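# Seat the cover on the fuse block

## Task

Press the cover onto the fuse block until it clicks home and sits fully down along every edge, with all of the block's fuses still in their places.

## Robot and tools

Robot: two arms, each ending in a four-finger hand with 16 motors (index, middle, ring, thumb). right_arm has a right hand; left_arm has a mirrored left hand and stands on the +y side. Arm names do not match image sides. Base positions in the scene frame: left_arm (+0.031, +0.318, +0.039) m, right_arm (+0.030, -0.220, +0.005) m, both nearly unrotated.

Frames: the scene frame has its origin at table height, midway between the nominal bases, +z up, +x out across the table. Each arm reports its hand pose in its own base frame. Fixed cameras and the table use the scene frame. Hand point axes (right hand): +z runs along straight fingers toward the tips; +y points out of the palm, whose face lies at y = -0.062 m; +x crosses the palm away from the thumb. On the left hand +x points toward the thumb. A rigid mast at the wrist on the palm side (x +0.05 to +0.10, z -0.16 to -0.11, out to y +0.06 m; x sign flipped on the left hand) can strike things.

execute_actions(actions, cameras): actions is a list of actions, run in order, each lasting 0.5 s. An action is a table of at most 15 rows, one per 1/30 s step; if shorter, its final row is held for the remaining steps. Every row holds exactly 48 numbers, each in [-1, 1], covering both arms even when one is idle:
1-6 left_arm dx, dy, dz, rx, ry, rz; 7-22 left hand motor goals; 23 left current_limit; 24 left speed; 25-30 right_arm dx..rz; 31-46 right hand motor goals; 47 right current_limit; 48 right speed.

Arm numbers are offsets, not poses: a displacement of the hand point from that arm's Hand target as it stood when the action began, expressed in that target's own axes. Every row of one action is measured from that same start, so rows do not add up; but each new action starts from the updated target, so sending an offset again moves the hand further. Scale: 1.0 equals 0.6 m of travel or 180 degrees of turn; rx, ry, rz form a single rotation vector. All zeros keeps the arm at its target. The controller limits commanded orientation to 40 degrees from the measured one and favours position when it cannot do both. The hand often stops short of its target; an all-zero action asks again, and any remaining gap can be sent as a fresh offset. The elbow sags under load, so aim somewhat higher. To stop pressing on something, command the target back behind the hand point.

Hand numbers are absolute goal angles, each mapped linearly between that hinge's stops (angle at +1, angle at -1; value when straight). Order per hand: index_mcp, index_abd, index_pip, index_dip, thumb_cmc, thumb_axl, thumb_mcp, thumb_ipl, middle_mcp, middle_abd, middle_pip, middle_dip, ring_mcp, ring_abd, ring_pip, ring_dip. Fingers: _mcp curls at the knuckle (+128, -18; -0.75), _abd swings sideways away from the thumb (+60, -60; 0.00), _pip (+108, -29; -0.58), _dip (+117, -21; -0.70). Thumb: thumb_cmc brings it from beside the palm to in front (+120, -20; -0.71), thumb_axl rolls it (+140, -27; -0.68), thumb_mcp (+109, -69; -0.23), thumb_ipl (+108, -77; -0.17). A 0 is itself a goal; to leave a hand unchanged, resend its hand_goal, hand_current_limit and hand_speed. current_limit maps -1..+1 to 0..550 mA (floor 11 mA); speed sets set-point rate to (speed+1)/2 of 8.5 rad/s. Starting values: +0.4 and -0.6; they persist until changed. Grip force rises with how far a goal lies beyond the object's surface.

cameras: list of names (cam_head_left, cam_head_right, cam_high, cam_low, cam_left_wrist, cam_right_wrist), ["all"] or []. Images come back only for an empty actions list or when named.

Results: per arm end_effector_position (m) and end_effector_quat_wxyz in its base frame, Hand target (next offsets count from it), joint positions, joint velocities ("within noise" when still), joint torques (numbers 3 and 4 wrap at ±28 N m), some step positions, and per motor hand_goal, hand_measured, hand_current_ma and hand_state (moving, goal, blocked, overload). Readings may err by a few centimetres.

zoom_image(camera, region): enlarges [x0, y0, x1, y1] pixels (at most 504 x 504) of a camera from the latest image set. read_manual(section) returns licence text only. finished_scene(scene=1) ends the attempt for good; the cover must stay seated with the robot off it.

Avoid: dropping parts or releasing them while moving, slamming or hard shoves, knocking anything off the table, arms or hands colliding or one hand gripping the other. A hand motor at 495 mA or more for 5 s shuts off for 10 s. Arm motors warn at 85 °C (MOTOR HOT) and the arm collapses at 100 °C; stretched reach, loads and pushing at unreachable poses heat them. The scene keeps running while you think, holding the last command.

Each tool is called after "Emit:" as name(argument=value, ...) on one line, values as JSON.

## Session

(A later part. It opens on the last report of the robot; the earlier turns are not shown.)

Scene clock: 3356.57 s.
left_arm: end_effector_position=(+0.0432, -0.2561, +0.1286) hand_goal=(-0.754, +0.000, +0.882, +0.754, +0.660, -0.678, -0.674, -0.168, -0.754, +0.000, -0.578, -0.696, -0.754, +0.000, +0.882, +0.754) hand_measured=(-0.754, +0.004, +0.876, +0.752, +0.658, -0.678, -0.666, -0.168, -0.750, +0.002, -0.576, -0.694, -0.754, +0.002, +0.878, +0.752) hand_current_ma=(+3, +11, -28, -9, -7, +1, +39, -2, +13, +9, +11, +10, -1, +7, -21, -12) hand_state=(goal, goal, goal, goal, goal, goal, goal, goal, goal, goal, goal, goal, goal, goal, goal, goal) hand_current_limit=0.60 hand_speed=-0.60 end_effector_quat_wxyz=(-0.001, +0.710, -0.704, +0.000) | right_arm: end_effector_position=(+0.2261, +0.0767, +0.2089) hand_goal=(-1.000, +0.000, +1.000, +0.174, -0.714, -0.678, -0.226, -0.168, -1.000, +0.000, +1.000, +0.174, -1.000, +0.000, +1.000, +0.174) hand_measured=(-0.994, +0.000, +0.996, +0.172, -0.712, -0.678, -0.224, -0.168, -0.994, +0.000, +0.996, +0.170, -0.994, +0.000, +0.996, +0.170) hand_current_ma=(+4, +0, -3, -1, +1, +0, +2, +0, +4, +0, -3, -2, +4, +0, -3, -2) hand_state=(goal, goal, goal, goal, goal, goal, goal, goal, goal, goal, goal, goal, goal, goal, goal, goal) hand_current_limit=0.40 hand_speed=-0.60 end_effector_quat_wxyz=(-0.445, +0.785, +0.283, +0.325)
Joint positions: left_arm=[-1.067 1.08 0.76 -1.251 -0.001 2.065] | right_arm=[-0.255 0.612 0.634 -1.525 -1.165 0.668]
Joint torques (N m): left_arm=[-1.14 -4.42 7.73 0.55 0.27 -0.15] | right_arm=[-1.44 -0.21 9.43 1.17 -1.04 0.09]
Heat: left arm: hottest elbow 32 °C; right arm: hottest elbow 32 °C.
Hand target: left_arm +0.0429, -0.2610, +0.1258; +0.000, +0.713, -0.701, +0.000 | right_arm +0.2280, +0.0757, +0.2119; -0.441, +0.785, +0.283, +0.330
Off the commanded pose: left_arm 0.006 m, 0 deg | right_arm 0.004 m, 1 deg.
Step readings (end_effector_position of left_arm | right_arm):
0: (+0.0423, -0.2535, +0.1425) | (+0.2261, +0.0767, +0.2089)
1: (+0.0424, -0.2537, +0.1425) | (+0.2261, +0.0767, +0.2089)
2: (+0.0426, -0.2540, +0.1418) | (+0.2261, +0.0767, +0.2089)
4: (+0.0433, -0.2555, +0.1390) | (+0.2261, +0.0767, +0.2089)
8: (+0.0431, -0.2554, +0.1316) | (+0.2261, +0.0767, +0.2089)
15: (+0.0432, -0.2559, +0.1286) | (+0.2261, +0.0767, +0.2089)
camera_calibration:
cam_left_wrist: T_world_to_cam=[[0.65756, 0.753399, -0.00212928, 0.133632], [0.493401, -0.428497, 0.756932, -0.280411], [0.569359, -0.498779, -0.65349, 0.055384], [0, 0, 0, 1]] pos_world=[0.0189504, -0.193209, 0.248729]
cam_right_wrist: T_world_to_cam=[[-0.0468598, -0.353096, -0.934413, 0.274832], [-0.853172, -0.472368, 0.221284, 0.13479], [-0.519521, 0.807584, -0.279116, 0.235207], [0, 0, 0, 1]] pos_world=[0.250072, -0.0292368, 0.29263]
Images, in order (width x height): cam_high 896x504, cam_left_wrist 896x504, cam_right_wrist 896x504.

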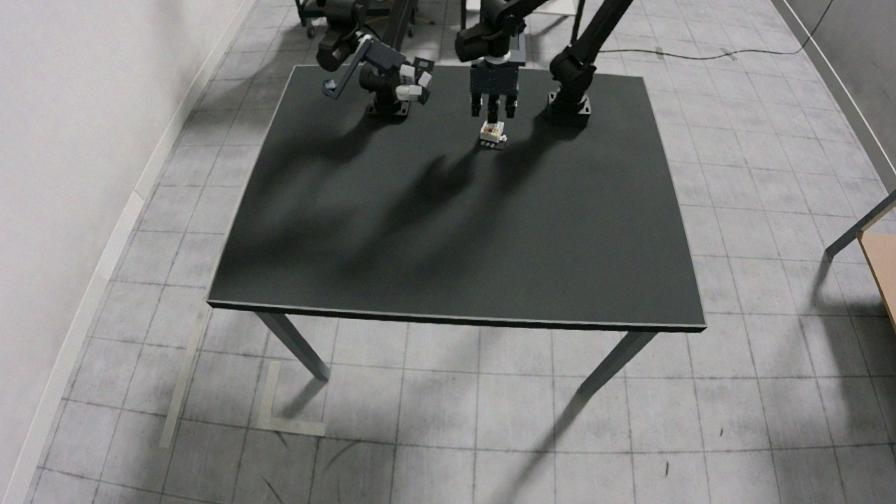

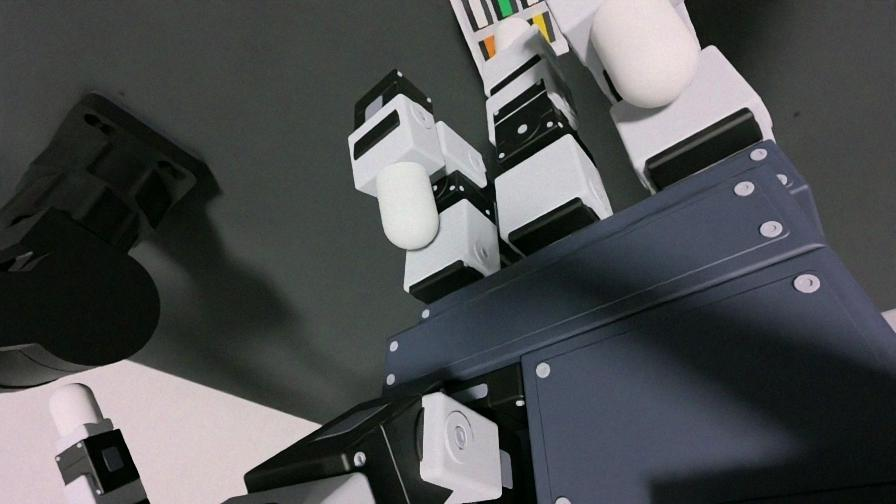

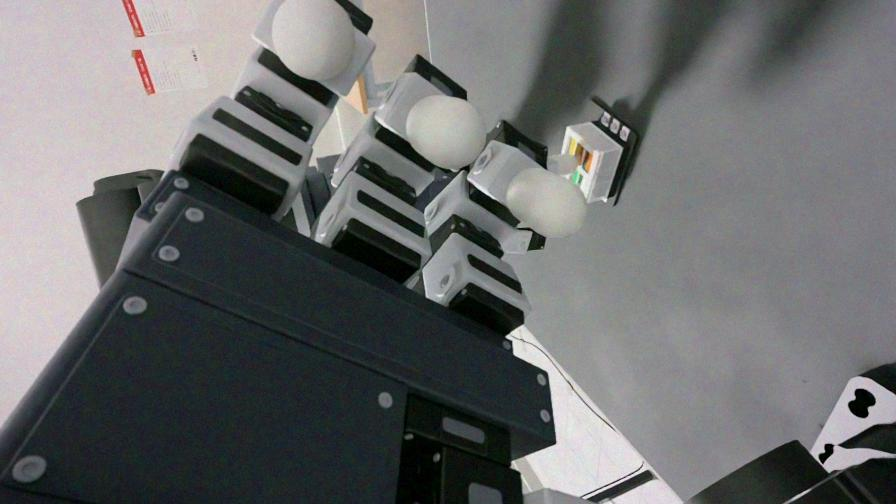

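Emit:
execute_actions(actions=[[[-0.0082,0.0087,0.018,-0.0019,-0.002,0,-0.754,0,0.883,0.754,0.66,-0.678,-0.674,-0.168,-0.753,0,-0.577,-0.696,-0.754,0,0.883,0.754,0.7,-0.6,0,0,0,0,0,0,-1,0,1,0.174,-0.714,-0.678,-0.226,-0.168,-1,0,1,0.174,-1,0,1,0.174,0.4,-0.6]],[[-0.008,0.0078,0.0252,-0.005,-0.0051,0,-0.754,0,0.883,0.754,0.66,-0.678,-0.674,-0.168,-0.753,0,-0.577,-0.696,-0.754,0,0.883,0.754,0.7,-0.6,0,0,0,0,0,0,-1,0,1,0.174,-0.714,-0.678,-0.226,-0.168,-1,0,1,0.174,-1,0,1,0.174,0.4,-0.6]]])

Scene clock: 3375.50 s.
left_arm: end_effector_position=(+0.0420, -0.2579, +0.1255) hand_goal=(-0.754, +0.000, +0.882, +0.754, +0.660, -0.678, -0.674, -0.168, -0.754, +0.000, -0.578, -0.696, -0.754, +0.000, +0.882, +0.754) hand_measured=(-0.754, +0.004, +0.876, +0.752, +0.658, -0.678, -0.666, -0.168, -0.750, +0.040, -0.576, -0.694, -0.754, +0.002, +0.878, +0.752) hand_current_ma=(+3, +11, -27, -9, -7, +1, +39, -2, +20, +161, +9, +10, -1, +7, -21, -12) hand_state=(goal, goal, goal, goal, goal, goal, goal, goal, goal, blocked, goal, goal, goal, goal, goal, goal) hand_current_limit=0.70 hand_speed=-0.60 end_effector_quat_wxyz=(+0.004, +0.711, -0.703, +0.009) | right_arm: end_effector_position=(+0.2261, +0.0767, +0.2089) hand_goal=(-1.000, +0.000, +1.000, +0.174, -0.714, -0.678, -0.226, -0.168, -1.000, +0.000, +1.000, +0.174, -1.000, +0.000, +1.000, +0.174) hand_measured=(-0.994, +0.000, +0.996, +0.172, -0.712, -0.678, -0.224, -0.168, -0.994, +0.000, +0.996, +0.170, -0.994, +0.000, +0.996, +0.170) hand_current_ma=(+4, +0, -3, -1, +1, +0, +2, +0, +4, +0, -3, -2, +4, +0, -3, -2) hand_state=(goal, goal, goal, goal, goal, goal, goal, goal, goal, goal, goal, goal, goal, goal, goal, goal) hand_current_limit=0.40 hand_speed=-0.60 end_effector_quat_wxyz=(-0.445, +0.785, +0.283, +0.325)
Joint positions: left_arm=[-1.071 1.071 0.745 -1.226 0.003 2.059] | right_arm=[-0.255 0.612 0.634 -1.525 -1.165 0.668]
Joint torques (N m): left_arm=[-1.49 -3.19 3.93 1.35 0.45 -0.18] | right_arm=[-1.55 -0.15 9.43 1.17 -1.04 0.09]
Heat: left arm: hottest elbow 31 °C; right arm: hottest elbow 32 °C.
Hand target: left_arm +0.0328, -0.2514, +0.1001; +0.000, +0.713, -0.701, -0.016 | right_arm +0.2280, +0.0757, +0.2119; -0.441, +0.785, +0.283, +0.330
Off the commanded pose: left_arm 0.028 m, 3 deg | right_arm 0.004 m, 1 deg.
Step readings (end_effector_position of left_arm | right_arm):
0: (+0.0432, -0.2562, +0.1286) | (+0.2261, +0.0767, +0.2089)
1: (+0.0432, -0.2562, +0.1286) | (+0.2261, +0.0767, +0.2089)
2: (+0.0431, -0.2562, +0.1280) | (+0.2261, +0.0767, +0.2089)
4: (+0.0426, -0.2561, +0.1266) | (+0.2261, +0.0767, +0.2089)
8: (+0.0424, -0.2569, +0.1264) | (+0.2261, +0.0767, +0.2089)
15: (+0.0424, -0.2573, +0.1264) | (+0.2261, +0.0767, +0.2089)
16: (+0.0424, -0.2572, +0.1262) | (+0.2261, +0.0767, +0.2089)
17: (+0.0424, -0.2573, +0.1259) | (+0.2261, +0.0767, +0.2089)
19: (+0.0423, -0.2576, +0.1257) | (+0.2261, +0.0767, +0.2089)
23: (+0.0420, -0.2577, +0.1255) | (+0.2261, +0.0767, +0.2089)
30: (+0.0420, -0.2579, +0.1255) | (+0.2261, +0.0767, +0.2089)

Emit:
execute_actions(actions=[[[-0.0125,0.0045,0.0133,-0.003,-0.0031,0,-0.754,0,0.883,0.754,0.66,-0.678,-0.674,-0.168,-0.753,0,-0.577,-0.696,-0.754,0,0.883,0.754,0.75,-0.6,0,0,0,0,0,0,-1,0,1,0.174,-0.714,-0.678,-0.226,-0.168,-1,0,1,0.174,-1,0,1,0.174,0.4,-0.6]]], cameras=["cam_high","cam_left_wrist","cam_low","cam_right_wrist"])

Emit:
zoom_image(camera="cam_left_wrist", region=[400, 0, 560, 120])

Emit:
zoom_image(camera="cam_low", region=[515, 200, 595, 270])

Emit:
zoom_image(camera="cam_right_wrist", region=[540, 40, 700, 240])

Scene clock: 3392.20 s.
left_arm: end_effector_position=(+0.0404, -0.2560, +0.1244) hand_goal=(-0.754, +0.000, +0.882, +0.754, +0.660, -0.678, -0.674, -0.168, -0.754, +0.000, -0.578, -0.696, -0.754, +0.000, +0.882, +0.754) hand_measured=(-0.754, +0.004, +0.876, +0.752, +0.658, -0.678, -0.666, -0.168, -0.752, +0.042, -0.578, -0.694, -0.754, +0.002, +0.878, +0.752) hand_current_ma=(+3, +11, -27, -9, -7, +1, +39, -2, +5, +170, +4, +10, -1, +7, -21, -12) hand_state=(goal, goal, goal, goal, goal, goal, goal, goal, goal, blocked, goal, goal, goal, goal, goal, goal) hand_current_limit=0.75 hand_speed=-0.60 end_effector_quat_wxyz=(+0.007, +0.711, -0.703, +0.014) | right_arm: end_effector_position=(+0.2261, +0.0767, +0.2089) hand_goal=(-1.000, +0.000, +1.000, +0.174, -0.714, -0.678, -0.226, -0.168, -1.000, +0.000, +1.000, +0.174, -1.000, +0.000, +1.000, +0.174) hand_measured=(-0.994, +0.000, +0.996, +0.172, -0.712, -0.678, -0.224, -0.168, -0.994, +0.000, +0.996, +0.170, -0.994, +0.000, +0.996, +0.170) hand_current_ma=(+4, +0, -3, -1, +1, +0, +2, +0, +4, +0, -3, -2, +4, +0, -3, -2) hand_state=(goal, goal, goal, goal, goal, goal, goal, goal, goal, goal, goal, goal, goal, goal, goal, goal) hand_current_limit=0.40 hand_speed=-0.60 end_effector_quat_wxyz=(-0.445, +0.785, +0.283, +0.325)
Joint positions: left_arm=[-1.071 1.055 0.731 -1.216 0.006 2.059] | right_arm=[-0.255 0.612 0.634 -1.525 -1.165 0.668]
Joint torques (N m): left_arm=[-0.91 -2.43 3.04 1.25 0.47 -0.12] | right_arm=[-1.55 -0.15 9.42 1.18 -1.04 0.09]
Heat: left arm: hottest elbow 29 °C; right arm: hottest elbow 32 °C.
Hand target: left_arm +0.0298, -0.2438, +0.0923; +0.000, +0.713, -0.701, -0.023 | right_arm +0.2280, +0.0757, +0.2119; -0.441, +0.785, +0.283, +0.330
Off the commanded pose: left_arm 0.036 m, 4 deg | right_arm 0.004 m, 1 deg.
Step readings (end_effector_position of left_arm | right_arm):
0: (+0.0420, -0.2579, +0.1255) | (+0.2261, +0.0767, +0.2089)
1: (+0.0420, -0.2578, +0.1254) | (+0.2261, +0.0767, +0.2089)
2: (+0.0419, -0.2578, +0.1252) | (+0.2261, +0.0767, +0.2089)
4: (+0.0415, -0.2572, +0.1249) | (+0.2261, +0.0767, +0.2089)
8: (+0.0406, -0.2561, +0.1246) | (+0.2261, +0.0767, +0.2089)
15: (+0.0404, -0.2560, +0.1244) | (+0.2261, +0.0767, +0.2089)
camera_calibration:
cam_left_wrist: T_world_to_cam=[[0.656368, 0.754192, -0.0193533, 0.137721], [0.486754, -0.403741, 0.774638, -0.271451], [0.576412, -0.517868, -0.632109, 0.0464736], [0, 0, 0, 1]] pos_world=[0.0149461, -0.189397, 0.242318]
cam_right_wrist: T_world_to_cam=[[-0.0468598, -0.353096, -0.934413, 0.274832], [-0.853172, -0.472368, 0.221284, 0.13479], [-0.519521, 0.807584, -0.279116, 0.235207], [0, 0, 0, 1]] pos_world=[0.250072, -0.0292368, 0.29263]
Images, in order (width x height): cam_high 896x504, cam_low 896x504, cam_left_wrist 896x504, cam_right_wrist 896x504.

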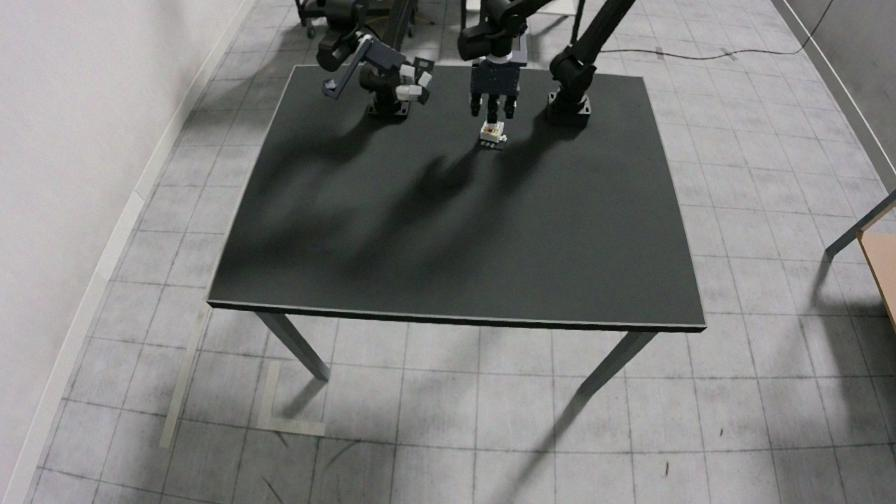

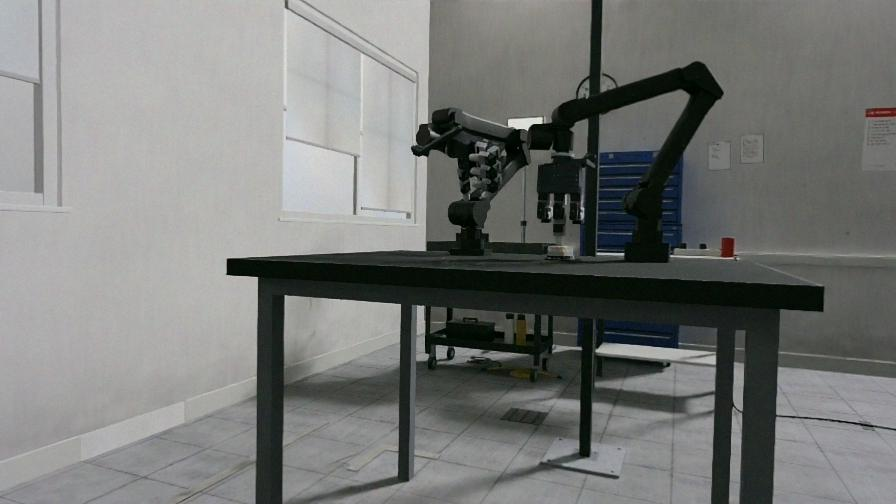

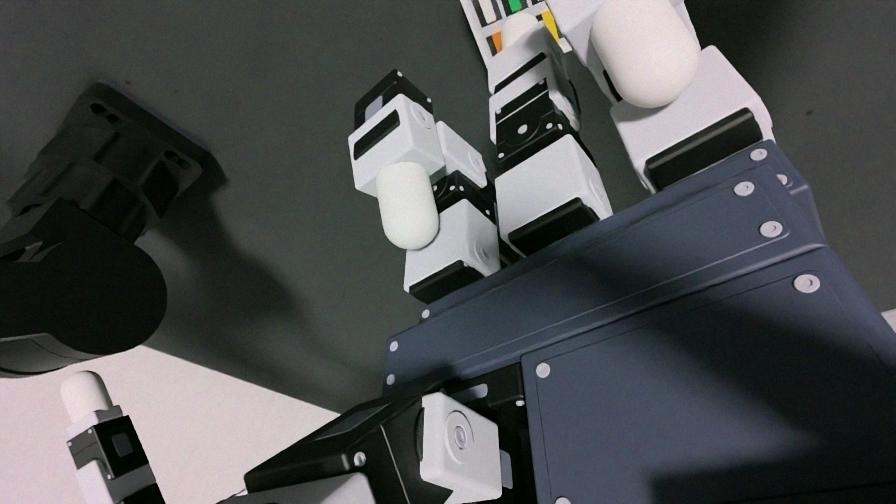

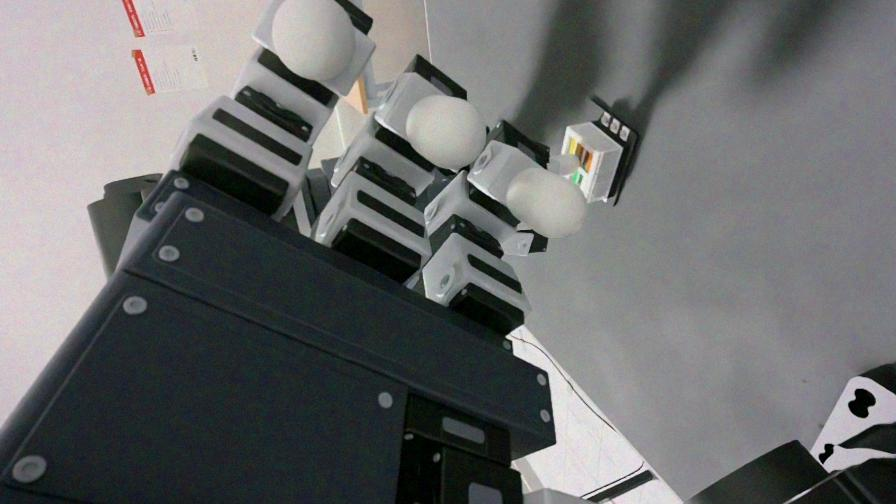

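Scaled by 3.150 from the camera's 896x504 image, which has a finer 1280x720 frame.

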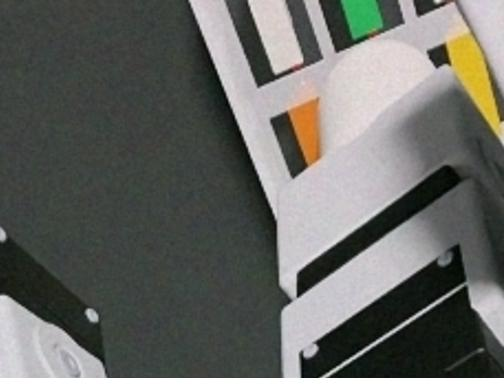

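Scaled by 6.300 from the camera's 896x504 image, which has a finer 1280x720 frame.

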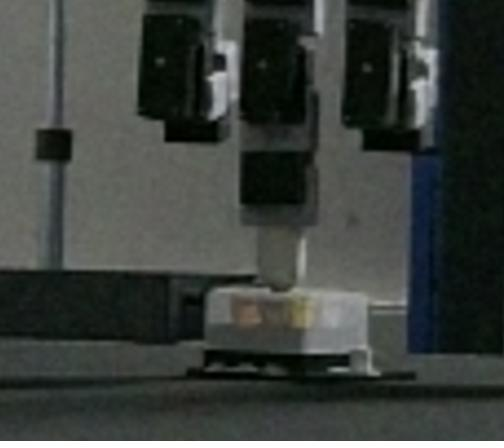

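Scaled by 2.520 from the camera's 896x504 image, which has a finer 1280x720 frame.

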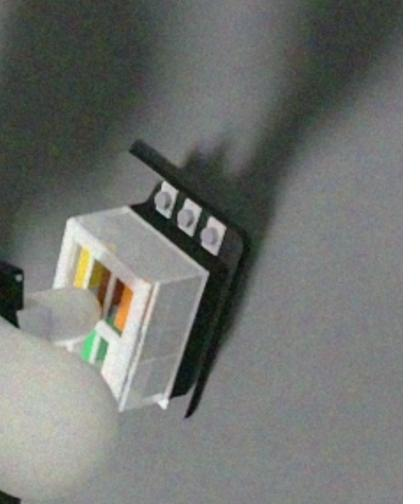

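Emit:
execute_actions(actions=[[[-0.0085,0.0065,0.0255,-0.0052,-0.0053,0,-0.754,0,0.883,0.754,0.66,-0.678,-0.674,-0.168,-0.753,0,-0.577,-0.696,-0.754,0,0.883,0.754,0.75,-0.6,0,0,0,0,0,0,-1,0,1,0.174,-0.714,-0.678,-0.226,-0.168,-1,0,1,0.174,-1,0,1,0.174,0.4,-0.6]]])

Scene clock: 3402.03 s.
left_arm: end_effector_position=(+0.0388, -0.2549, +0.1220) hand_goal=(-0.754, +0.000, +0.882, +0.754, +0.660, -0.678, -0.674, -0.168, -0.754, +0.000, -0.578, -0.696, -0.754, +0.000, +0.882, +0.754) hand_measured=(-0.754, +0.004, +0.876, +0.752, +0.658, -0.678, -0.666, -0.168, -0.754, +0.066, -0.578, -0.694, -0.754, +0.002, +0.878, +0.752) hand_current_ma=(+3, +11, -27, -9, -7, +1, +39, -2, +2, +266, +1, +10, -1, +7, -21, -12) hand_state=(goal, goal, goal, goal, goal, goal, goal, goal, goal, blocked, goal, goal, goal, goal, goal, goal) hand_current_limit=0.75 hand_speed=-0.60 end_effector_quat_wxyz=(+0.010, +0.711, -0.703, +0.017) | right_arm: end_effector_position=(+0.2261, +0.0767, +0.2089) hand_goal=(-1.000, +0.000, +1.000, +0.174, -0.714, -0.678, -0.226, -0.168, -1.000, +0.000, +1.000, +0.174, -1.000, +0.000, +1.000, +0.174) hand_measured=(-0.994, +0.000, +0.996, +0.172, -0.712, -0.678, -0.224, -0.168, -0.994, +0.000, +0.996, +0.170, -0.994, +0.000, +0.996, +0.170) hand_current_ma=(+4, +0, -3, -1, +1, +0, +2, +0, +4, +0, -3, -2, +4, +0, -3, -2) hand_state=(goal, goal, goal, goal, goal, goal, goal, goal, goal, goal, goal, goal, goal, goal, goal, goal) hand_current_limit=0.40 hand_speed=-0.60 end_effector_quat_wxyz=(-0.445, +0.785, +0.283, +0.325)
Joint positions: left_arm=[-1.071 1.047 0.719 -1.205 0.011 2.059] | right_arm=[-0.255 0.612 0.634 -1.525 -1.165 0.668]
Joint torques (N m): left_arm=[-0.79 -1.2 1.58 1.57 0.53 -0.11] | right_arm=[-1.61 -0.15 9.44 1.2 -1.03 0.09]
Heat: left arm: hottest elbow 29 °C; right arm: hottest elbow 32 °C.
Hand target: left_arm +0.0254, -0.2383, +0.0773; +0.000, +0.712, -0.701, -0.034 | right_arm +0.2280, +0.0757, +0.2119; -0.441, +0.785, +0.283, +0.330
Off the commanded pose: left_arm 0.050 m, 6 deg | right_arm 0.004 m, 1 deg.
Step readings (end_effector_position of left_arm | right_arm):
0: (+0.0404, -0.2560, +0.1244) | (+0.2261, +0.0767, +0.2089)
1: (+0.0403, -0.2558, +0.1243) | (+0.2261, +0.0767, +0.2089)
2: (+0.0401, -0.2558, +0.1240) | (+0.2261, +0.0767, +0.2089)
4: (+0.0400, -0.2560, +0.1239) | (+0.2261, +0.0767, +0.2089)
8: (+0.0394, -0.2555, +0.1233) | (+0.2261, +0.0767, +0.2089)
15: (+0.0389, -0.2549, +0.1221) | (+0.2261, +0.0767, +0.2089)

Emit:
execute_actions(actions=[[[-0.0039,0.0038,0.0255,-0.0026,-0.0139,0,-0.754,0,0.883,0.754,0.66,-0.678,-0.674,-0.168,-0.753,0,-0.577,-0.696,-0.754,0,0.883,0.754,0.75,-0.6,0,0,0,0,0,0,-1,0,1,0.174,-0.714,-0.678,-0.226,-0.168,-1,0,1,0.174,-1,0,1,0.174,0.4,-0.6]]], cameras=["cam_high","cam_left_wrist","cam_low","cam_right_wrist"])

Emit:
zoom_image(camera="cam_left_wrist", region=[400, 0, 560, 120])

Emit:
zoom_image(camera="cam_low", region=[515, 200, 595, 270])

Emit:
zoom_image(camera="cam_right_wrist", region=[540, 40, 700, 240])

Scene clock: 3427.03 s.
left_arm: end_effector_position=(+0.0391, -0.2548, +0.1215) hand_goal=(-0.754, +0.000, +0.882, +0.754, +0.660, -0.678, -0.674, -0.168, -0.754, +0.000, -0.578, -0.696, -0.754, +0.000, +0.882, +0.754) hand_measured=(-0.754, +0.004, +0.876, +0.752, +0.658, -0.678, -0.666, -0.168, -0.750, +0.066, -0.578, -0.694, -0.754, +0.002, +0.878, +0.752) hand_current_ma=(+3, +11, -27, -9, -7, +1, +39, -2, +17, +268, +1, +10, -1, +7, -21, -12) hand_state=(goal, goal, goal, goal, goal, goal, goal, goal, goal, blocked, goal, goal, goal, goal, goal, goal) hand_current_limit=0.75 hand_speed=-0.60 end_effector_quat_wxyz=(+0.009, +0.711, -0.703, +0.017) | right_arm: end_effector_position=(+0.2261, +0.0767, +0.2089) hand_goal=(-1.000, +0.000, +1.000, +0.174, -0.714, -0.678, -0.226, -0.168, -1.000, +0.000, +1.000, +0.174, -1.000, +0.000, +1.000, +0.174) hand_measured=(-0.994, +0.000, +0.996, +0.172, -0.712, -0.678, -0.224, -0.168, -0.994, +0.000, +0.996, +0.170, -0.994, +0.000, +0.996, +0.170) hand_current_ma=(+4, +0, -3, -1, +1, +0, +2, +0, +4, +0, -3, -2, +4, +0, -3, -2) hand_state=(goal, goal, goal, goal, goal, goal, goal, goal, goal, goal, goal, goal, goal, goal, goal, goal) hand_current_limit=0.40 hand_speed=-0.60 end_effector_quat_wxyz=(-0.445, +0.785, +0.283, +0.325)
Joint positions: left_arm=[-1.072 1.047 0.718 -1.203 0.007 2.058] | right_arm=[-0.255 0.612 0.634 -1.525 -1.165 0.668]
Joint torques (N m): left_arm=[-1.61 0.91 0.65 1.55 0.17 -0.18] | right_arm=[-1.55 -0.15 9.42 1.2 -1.04 0.09]
Heat: left arm: hottest elbow 27 °C; right arm: hottest elbow 32 °C.
Hand target: left_arm +0.0223, -0.2353, +0.0623; -0.012, +0.712, -0.701, -0.053 | right_arm +0.2280, +0.0757, +0.2119; -0.441, +0.785, +0.283, +0.330
Off the commanded pose: left_arm 0.065 m, 8 deg | right_arm 0.004 m, 1 deg.
Step readings (end_effector_position of left_arm | right_arm):
0: (+0.0388, -0.2549, +0.1220) | (+0.2261, +0.0767, +0.2089)
1: (+0.0388, -0.2549, +0.1220) | (+0.2261, +0.0767, +0.2089)
2: (+0.0388, -0.2548, +0.1219) | (+0.2261, +0.0767, +0.2089)
4: (+0.0388, -0.2547, +0.1217) | (+0.2261, +0.0767, +0.2089)
8: (+0.0390, -0.2548, +0.1216) | (+0.2261, +0.0767, +0.2089)
15: (+0.0391, -0.2547, +0.1215) | (+0.2261, +0.0767, +0.2089)
camera_calibration:
cam_left_wrist: T_world_to_cam=[[0.65609, 0.75431, -0.0237077, 0.138194], [0.485558, -0.397867, 0.778418, -0.266985], [0.577736, -0.522224, -0.627298, 0.044179], [0, 0, 0, 1]] pos_world=[0.0134453, -0.187394, 0.238816]
cam_right_wrist: T_world_to_cam=[[-0.0468598, -0.353096, -0.934413, 0.274832], [-0.853172, -0.472368, 0.221284, 0.13479], [-0.519521, 0.807584, -0.279116, 0.235207], [0, 0, 0, 1]] pos_world=[0.250072, -0.0292368, 0.29263]
Images, in order (width x height): cam_high 896x504, cam_low 896x504, cam_left_wrist 896x504, cam_right_wrist 896x504.

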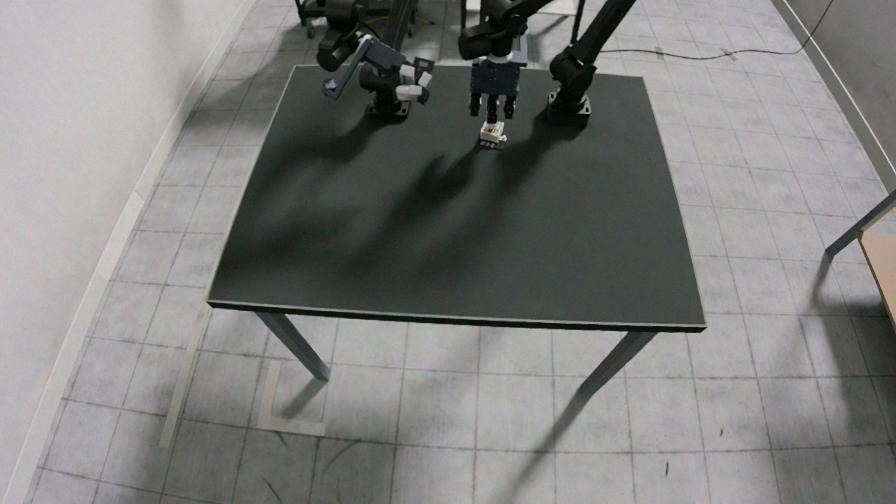

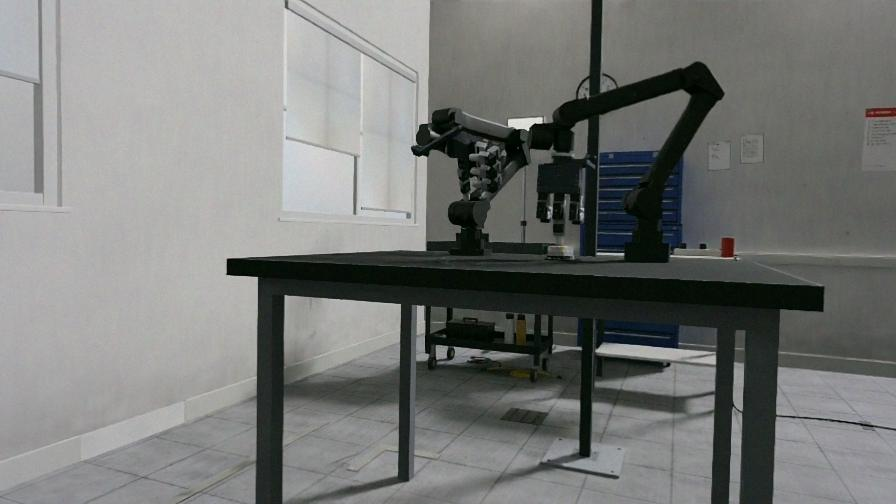

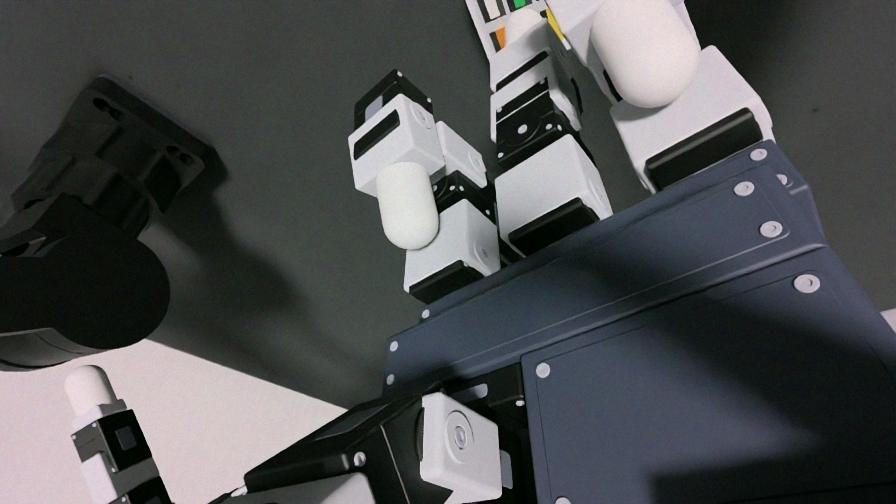

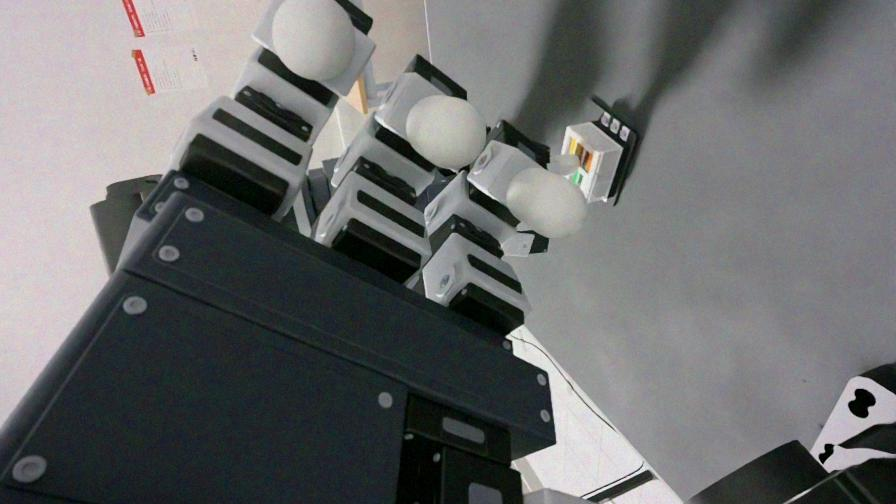

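Scaled by 3.150 from the camera's 896x504 image, which has a finer 1280x720 frame.

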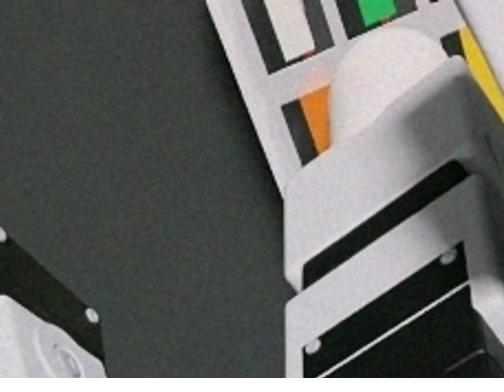

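Scaled by 6.300 from the camera's 896x504 image, which has a finer 1280x720 frame.

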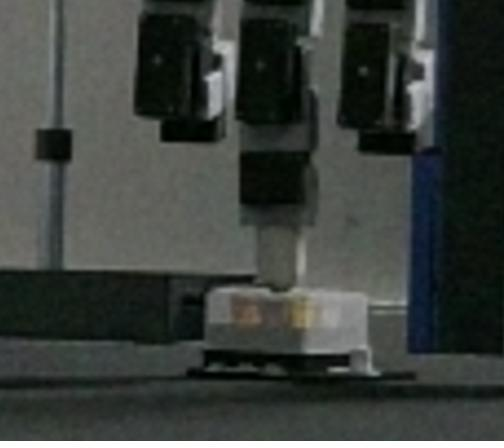

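Scaled by 2.520 from the camera's 896x504 image, which has a finer 1280x720 frame.

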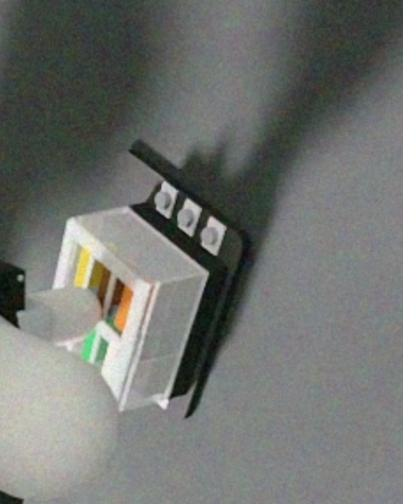

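Emit:
execute_actions(actions=[[[-0.0039,0.0038,0.0255,-0.004,-0.006,0,-0.754,0,0.883,0.754,0.66,-0.678,-0.674,-0.168,-0.753,0,-0.577,-0.696,-0.754,0,0.883,0.754,0.75,-0.6,0,0,0,0,0,0,-1,0,1,0.174,-0.714,-0.678,-0.226,-0.168,-1,0,1,0.174,-1,0,1,0.174,0.4,-0.6]]])

Scene clock: 3448.90 s.
left_arm: end_effector_position=(+0.0401, -0.2565, +0.1206) hand_goal=(-0.754, +0.000, +0.882, +0.754, +0.660, -0.678, -0.674, -0.168, -0.754, +0.000, -0.578, -0.696, -0.754, +0.000, +0.882, +0.754) hand_measured=(-0.754, +0.004, +0.876, +0.752, +0.658, -0.678, -0.666, -0.168, -0.744, +0.092, -0.574, -0.692, -0.754, +0.002, +0.878, +0.752) hand_current_ma=(+3, +11, -27, -9, -7, +1, +39, -2, +43, +379, +19, +14, -1, +7, -21, -12) hand_state=(goal, goal, goal, goal, goal, goal, goal, goal, goal, blocked, goal, goal, goal, goal, goal, goal) hand_current_limit=0.75 hand_speed=-0.60 end_effector_quat_wxyz=(+0.010, +0.711, -0.703, +0.021) | right_arm: end_effector_position=(+0.2261, +0.0767, +0.2089) hand_goal=(-1.000, +0.000, +1.000, +0.174, -0.714, -0.678, -0.226, -0.168, -1.000, +0.000, +1.000, +0.174, -1.000, +0.000, +1.000, +0.174) hand_measured=(-0.994, +0.000, +0.996, +0.172, -0.712, -0.678, -0.224, -0.168, -0.994, +0.000, +0.996, +0.170, -0.994, +0.000, +0.996, +0.170) hand_current_ma=(+4, +0, -3, -1, +1, +0, +2, +0, +4, +0, -3, -2, +4, +0, -3, -2) hand_state=(goal, goal, goal, goal, goal, goal, goal, goal, goal, goal, goal, goal, goal, goal, goal, goal) hand_current_limit=0.40 hand_speed=-0.60 end_effector_quat_wxyz=(-0.445, +0.785, +0.283, +0.325)
Joint positions: left_arm=[-1.072 1.048 0.716 -1.192 0.007 2.058] | right_arm=[-0.255 0.612 0.634 -1.525 -1.165 0.668]
Joint torques (N m): left_arm=[-1.55 1.85 -0.99 1.76 0.24 -0.18] | right_arm=[-1.49 -0.21 9.44 1.2 -1.04 0.08]
Heat: left arm: hottest elbow 26 °C; right arm: hottest elbow 32 °C.
Hand target: left_arm +0.0191, -0.2316, +0.0474; -0.014, +0.711, -0.700, -0.064 | right_arm +0.2280, +0.0757, +0.2119; -0.441, +0.785, +0.283, +0.330
Off the commanded pose: left_arm 0.080 m, 10 deg | right_arm 0.004 m, 1 deg.
Step readings (end_effector_position of left_arm | right_arm):
0: (+0.0391, -0.2548, +0.1215) | (+0.2261, +0.0767, +0.2089)
1: (+0.0391, -0.2547, +0.1213) | (+0.2261, +0.0767, +0.2089)
2: (+0.0391, -0.2548, +0.1211) | (+0.2261, +0.0767, +0.2089)
4: (+0.0394, -0.2553, +0.1209) | (+0.2261, +0.0767, +0.2089)
8: (+0.0399, -0.2562, +0.1208) | (+0.2261, +0.0767, +0.2089)
15: (+0.0401, -0.2565, +0.1206) | (+0.2261, +0.0767, +0.2089)

Emit:
execute_actions(actions=[[[0.0238,-0.0255,-0.2448,0.0217,0.0354,0,-0.754,0,0.883,0.754,0.66,-0.678,-0.674,-0.168,-0.745,0.09,-0.574,-0.692,-0.754,0,0.883,0.754,0.6,-0.6,0,0,0,0,0,0,-1,0,1,0.174,-0.714,-0.678,-0.226,-0.168,-1,0,1,0.174,-1,0,1,0.174,0.4,-0.6]],[[0,0,-0.03,0,0,0,-0.3,0,0.591,0.174,0.66,-0.678,-0.674,-0.168,-0.753,0,-0.2,-0.2,-0.3,0,0.591,0.174,0.5,-0.6,0,0,0,0,0,0,-1,0,1,0.174,-0.714,-0.678,-0.226,-0.168,-1,0,1,0.174,-1,0,1,0.174,0.4,-0.6]],[[0,0,0,0,0,0,0.1,0,0.591,0.174,0.66,-0.678,-0.674,-0.168,-0.3,0,0.3,0.1,0.1,0,0.591,0.174,0.5,-0.6,0,0,0,0,0,0,-1,0,1,0.174,-0.714,-0.678,-0.226,-0.168,-1,0,1,0.174,-1,0,1,0.174,0.4,-0.6]],[[0,0,0,0,0,0,0.479,0,0.591,0.174,0.66,-0.678,-0.674,-0.168,0.479,0,0.591,0.174,0.479,0,0.591,0.174,0.5,-0.6,0,0,0,0,0,0,-1,0,1,0.174,-0.714,-0.678,-0.226,-0.168,-1,0,1,0.174,-1,0,1,0.174,0.4,-0.6]]], cameras=["cam_high","cam_left_wrist","cam_low","cam_right_wrist"])

Emit:
zoom_image(camera="cam_high", region=[465, 95, 515, 155])

Emit:
zoom_image(camera="cam_low", region=[515, 180, 615, 270])

Emit:
zoom_image(camera="cam_right_wrist", region=[540, 40, 700, 240])

Scene clock: 3550.63 s.
left_arm: end_effector_position=(+0.0391, -0.2532, +0.1902) hand_goal=(+0.478, +0.000, +0.590, +0.174, +0.660, -0.678, -0.674, -0.168, +0.478, +0.000, +0.590, +0.174, +0.478, +0.000, +0.590, +0.174) hand_measured=(+0.326, +0.002, +0.582, +0.178, +0.658, -0.680, -0.666, -0.168, +0.462, +0.002, +0.586, +0.172, +0.460, +0.002, +0.590, +0.178) hand_current_ma=(-413, +10, -30, +18, -7, -11, +39, -2, -79, +10, -12, -9, -81, +7, +2, +13) hand_state=(blocked, goal, goal, goal, goal, goal, goal, goal, goal, goal, goal, goal, goal, goal, goal, goal) hand_current_limit=0.50 hand_speed=-0.60 end_effector_quat_wxyz=(-0.005, +0.711, -0.703, -0.022) | right_arm: end_effector_position=(+0.2261, +0.0767, +0.2089) hand_goal=(-1.000, +0.000, +1.000, +0.174, -0.714, -0.678, -0.226, -0.168, -1.000, +0.000, +1.000, +0.174, -1.000, +0.000, +1.000, +0.174) hand_measured=(-0.994, +0.000, +0.996, +0.172, -0.712, -0.678, -0.224, -0.168, -0.994, +0.000, +0.996, +0.170, -0.994, +0.000, +0.996, +0.170) hand_current_ma=(+4, +0, -3, -1, +1, +0, +2, +0, +4, +0, -3, -2, +4, +0, -3, -2) hand_state=(goal, goal, goal, goal, goal, goal, goal, goal, goal, goal, goal, goal, goal, goal, goal, goal) hand_current_limit=0.40 hand_speed=-0.60 end_effector_quat_wxyz=(-0.445, +0.785, +0.283, +0.325)
Joint positions: left_arm=[-1.072 1.055 0.905 -1.465 0.003 2.058] | right_arm=[-0.255 0.612 0.634 -1.525 -1.165 0.668]
Joint torques (N m): left_arm=[-0.26 -6.07 11.1 -0.53 0.26 -0.03] | right_arm=[-1.55 -0.15 9.44 1.18 -1.04 0.08]
Heat: left arm: hottest elbow 25 °C; right arm: hottest elbow 32 °C.
Hand target: left_arm +0.0449, -0.2616, +0.2085; +0.000, +0.713, -0.702, +0.000 | right_arm +0.2280, +0.0757, +0.2119; -0.441, +0.785, +0.283, +0.330
Off the commanded pose: left_arm 0.021 m, 3 deg | right_arm 0.004 m, 1 deg.
Step readings (end_effector_position of left_arm | right_arm):
0: (+0.0401, -0.2565, +0.1206) | (+0.2261, +0.0767, +0.2089)
1: (+0.0403, -0.2570, +0.1213) | (+0.2261, +0.0767, +0.2089)
2: (+0.0413, -0.2588, +0.1254) | (+0.2261, +0.0767, +0.2089)
4: (+0.0384, -0.2535, +0.1295) | (+0.2261, +0.0767, +0.2089)
8: (+0.0342, -0.2459, +0.1478) | (+0.2261, +0.0767, +0.2089)
15: (+0.0399, -0.2557, +0.1735) | (+0.2261, +0.0767, +0.2089)
16: (+0.0397, -0.2553, +0.1741) | (+0.2261, +0.0767, +0.2089)
17: (+0.0394, -0.2542, +0.1747) | (+0.2261, +0.0767, +0.2089)
19: (+0.0383, -0.2523, +0.1781) | (+0.2261, +0.0767, +0.2089)
23: (+0.0387, -0.2530, +0.1860) | (+0.2261, +0.0767, +0.2089)
30: (+0.0391, -0.2537, +0.1902) | (+0.2261, +0.0767, +0.2089)
31: (+0.0391, -0.2536, +0.1902) | (+0.2261, +0.0767, +0.2089)
32: (+0.0392, -0.2536, +0.1902) | (+0.2261, +0.0767, +0.2089)
34: (+0.0392, -0.2535, +0.1902) | (+0.2261, +0.0767, +0.2089)
38: (+0.0391, -0.2534, +0.1902) | (+0.2261, +0.0767, +0.2089)
45: (+0.0391, -0.2533, +0.1902) | (+0.2261, +0.0767, +0.2089)
46: (+0.0391, -0.2533, +0.1902) | (+0.2261, +0.0767, +0.2089)
47: (+0.0391, -0.2533, +0.1902) | (+0.2261, +0.0767, +0.2089)
49: (+0.0391, -0.2533, +0.1902) | (+0.2261, +0.0767, +0.2089)
53: (+0.0391, -0.2532, +0.1902) | (+0.2261, +0.0767, +0.2089)
60: (+0.0391, -0.2532, +0.1902) | (+0.2261, +0.0767, +0.2089)
camera_calibration:
cam_left_wrist: T_world_to_cam=[[0.655837, 0.754851, 0.00883087, 0.132643], [0.512351, -0.453676, 0.72916, -0.325584], [0.554414, -0.473685, -0.684286, 0.112119], [0, 0, 0, 1]] pos_world=[0.0176608, -0.194727, 0.312952]
cam_right_wrist: T_world_to_cam=[[-0.0468598, -0.353096, -0.934413, 0.274832], [-0.853172, -0.472368, 0.221284, 0.13479], [-0.519521, 0.807584, -0.279116, 0.235207], [0, 0, 0, 1]] pos_world=[0.250072, -0.0292368, 0.29263]
Images, in order (width x height): cam_high 896x504, cam_low 896x504, cam_left_wrist 896x504, cam_right_wrist 896x504.

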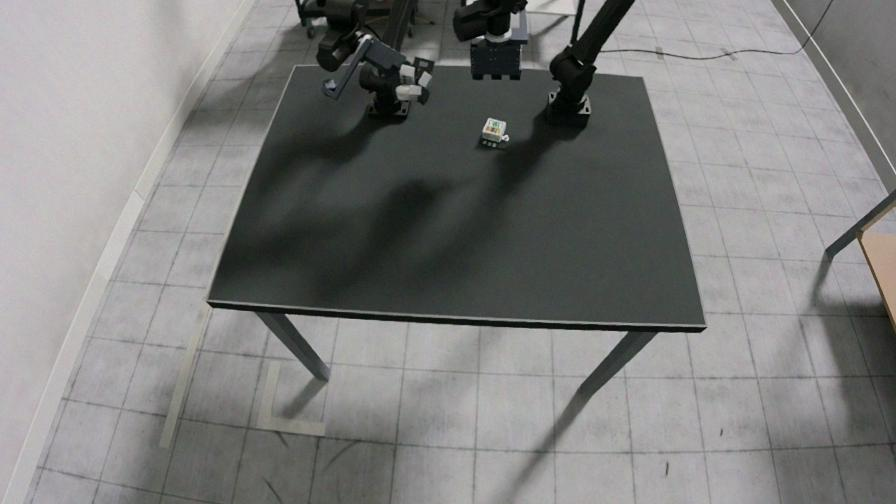

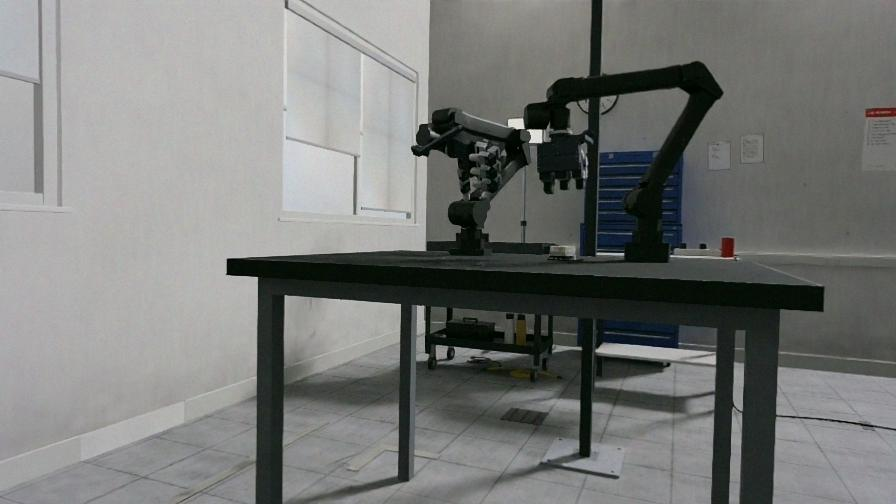

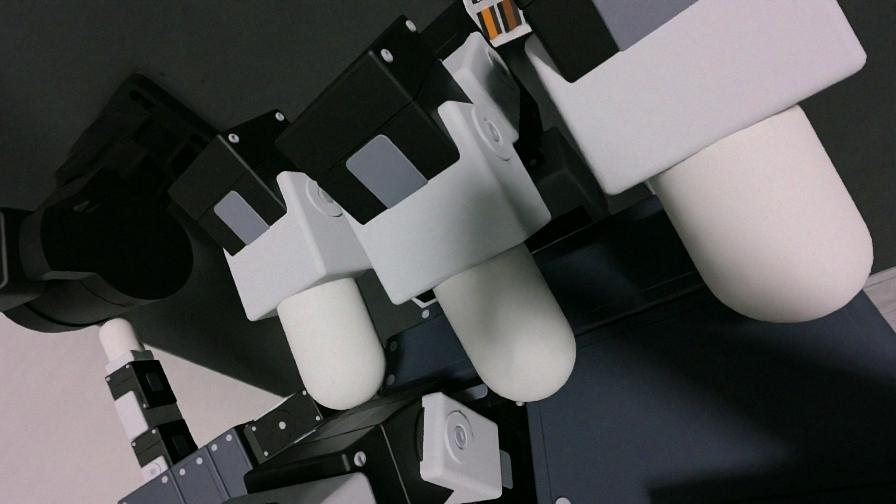

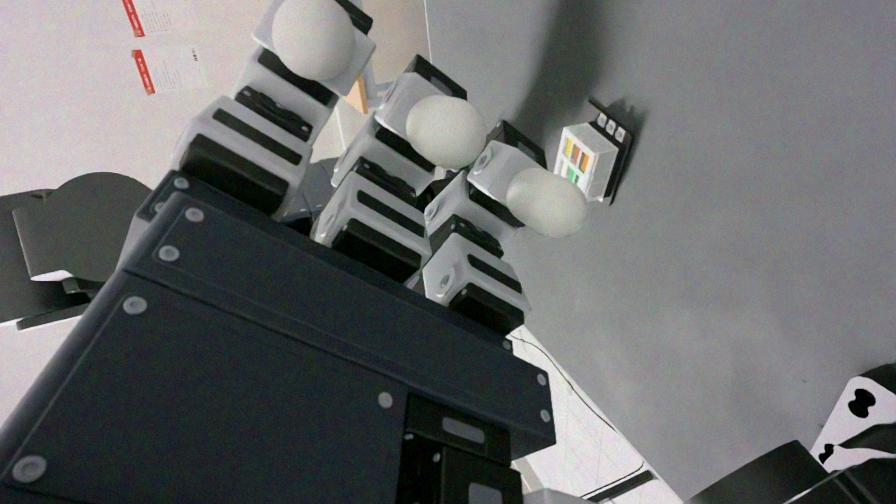

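Scaled by 8.400 from the camera's 896x504 image, which has a finer 1280x720 frame.

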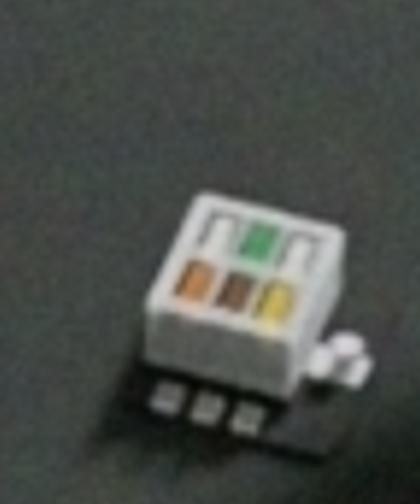

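Scaled by 5.040 from the camera's 896x504 image, which has a finer 1280x720 frame.

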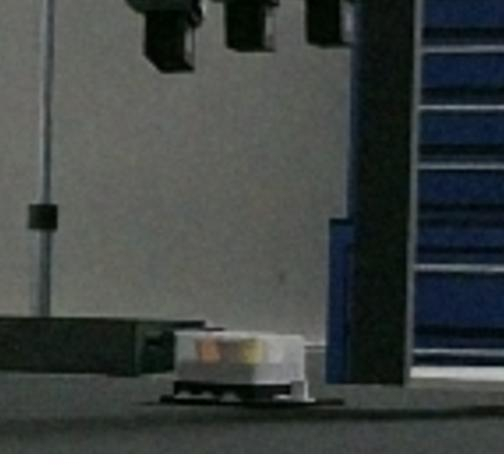

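Scaled by 2.520 from the camera's 896x504 image, which has a finer 1280x720 frame.

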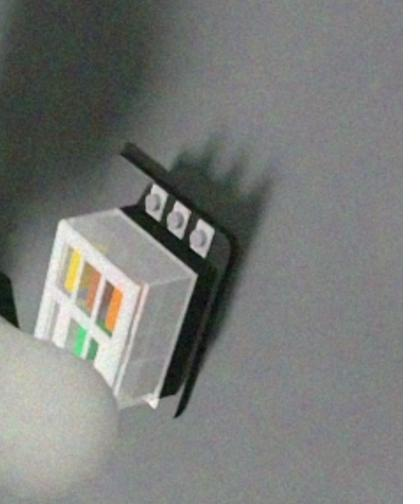

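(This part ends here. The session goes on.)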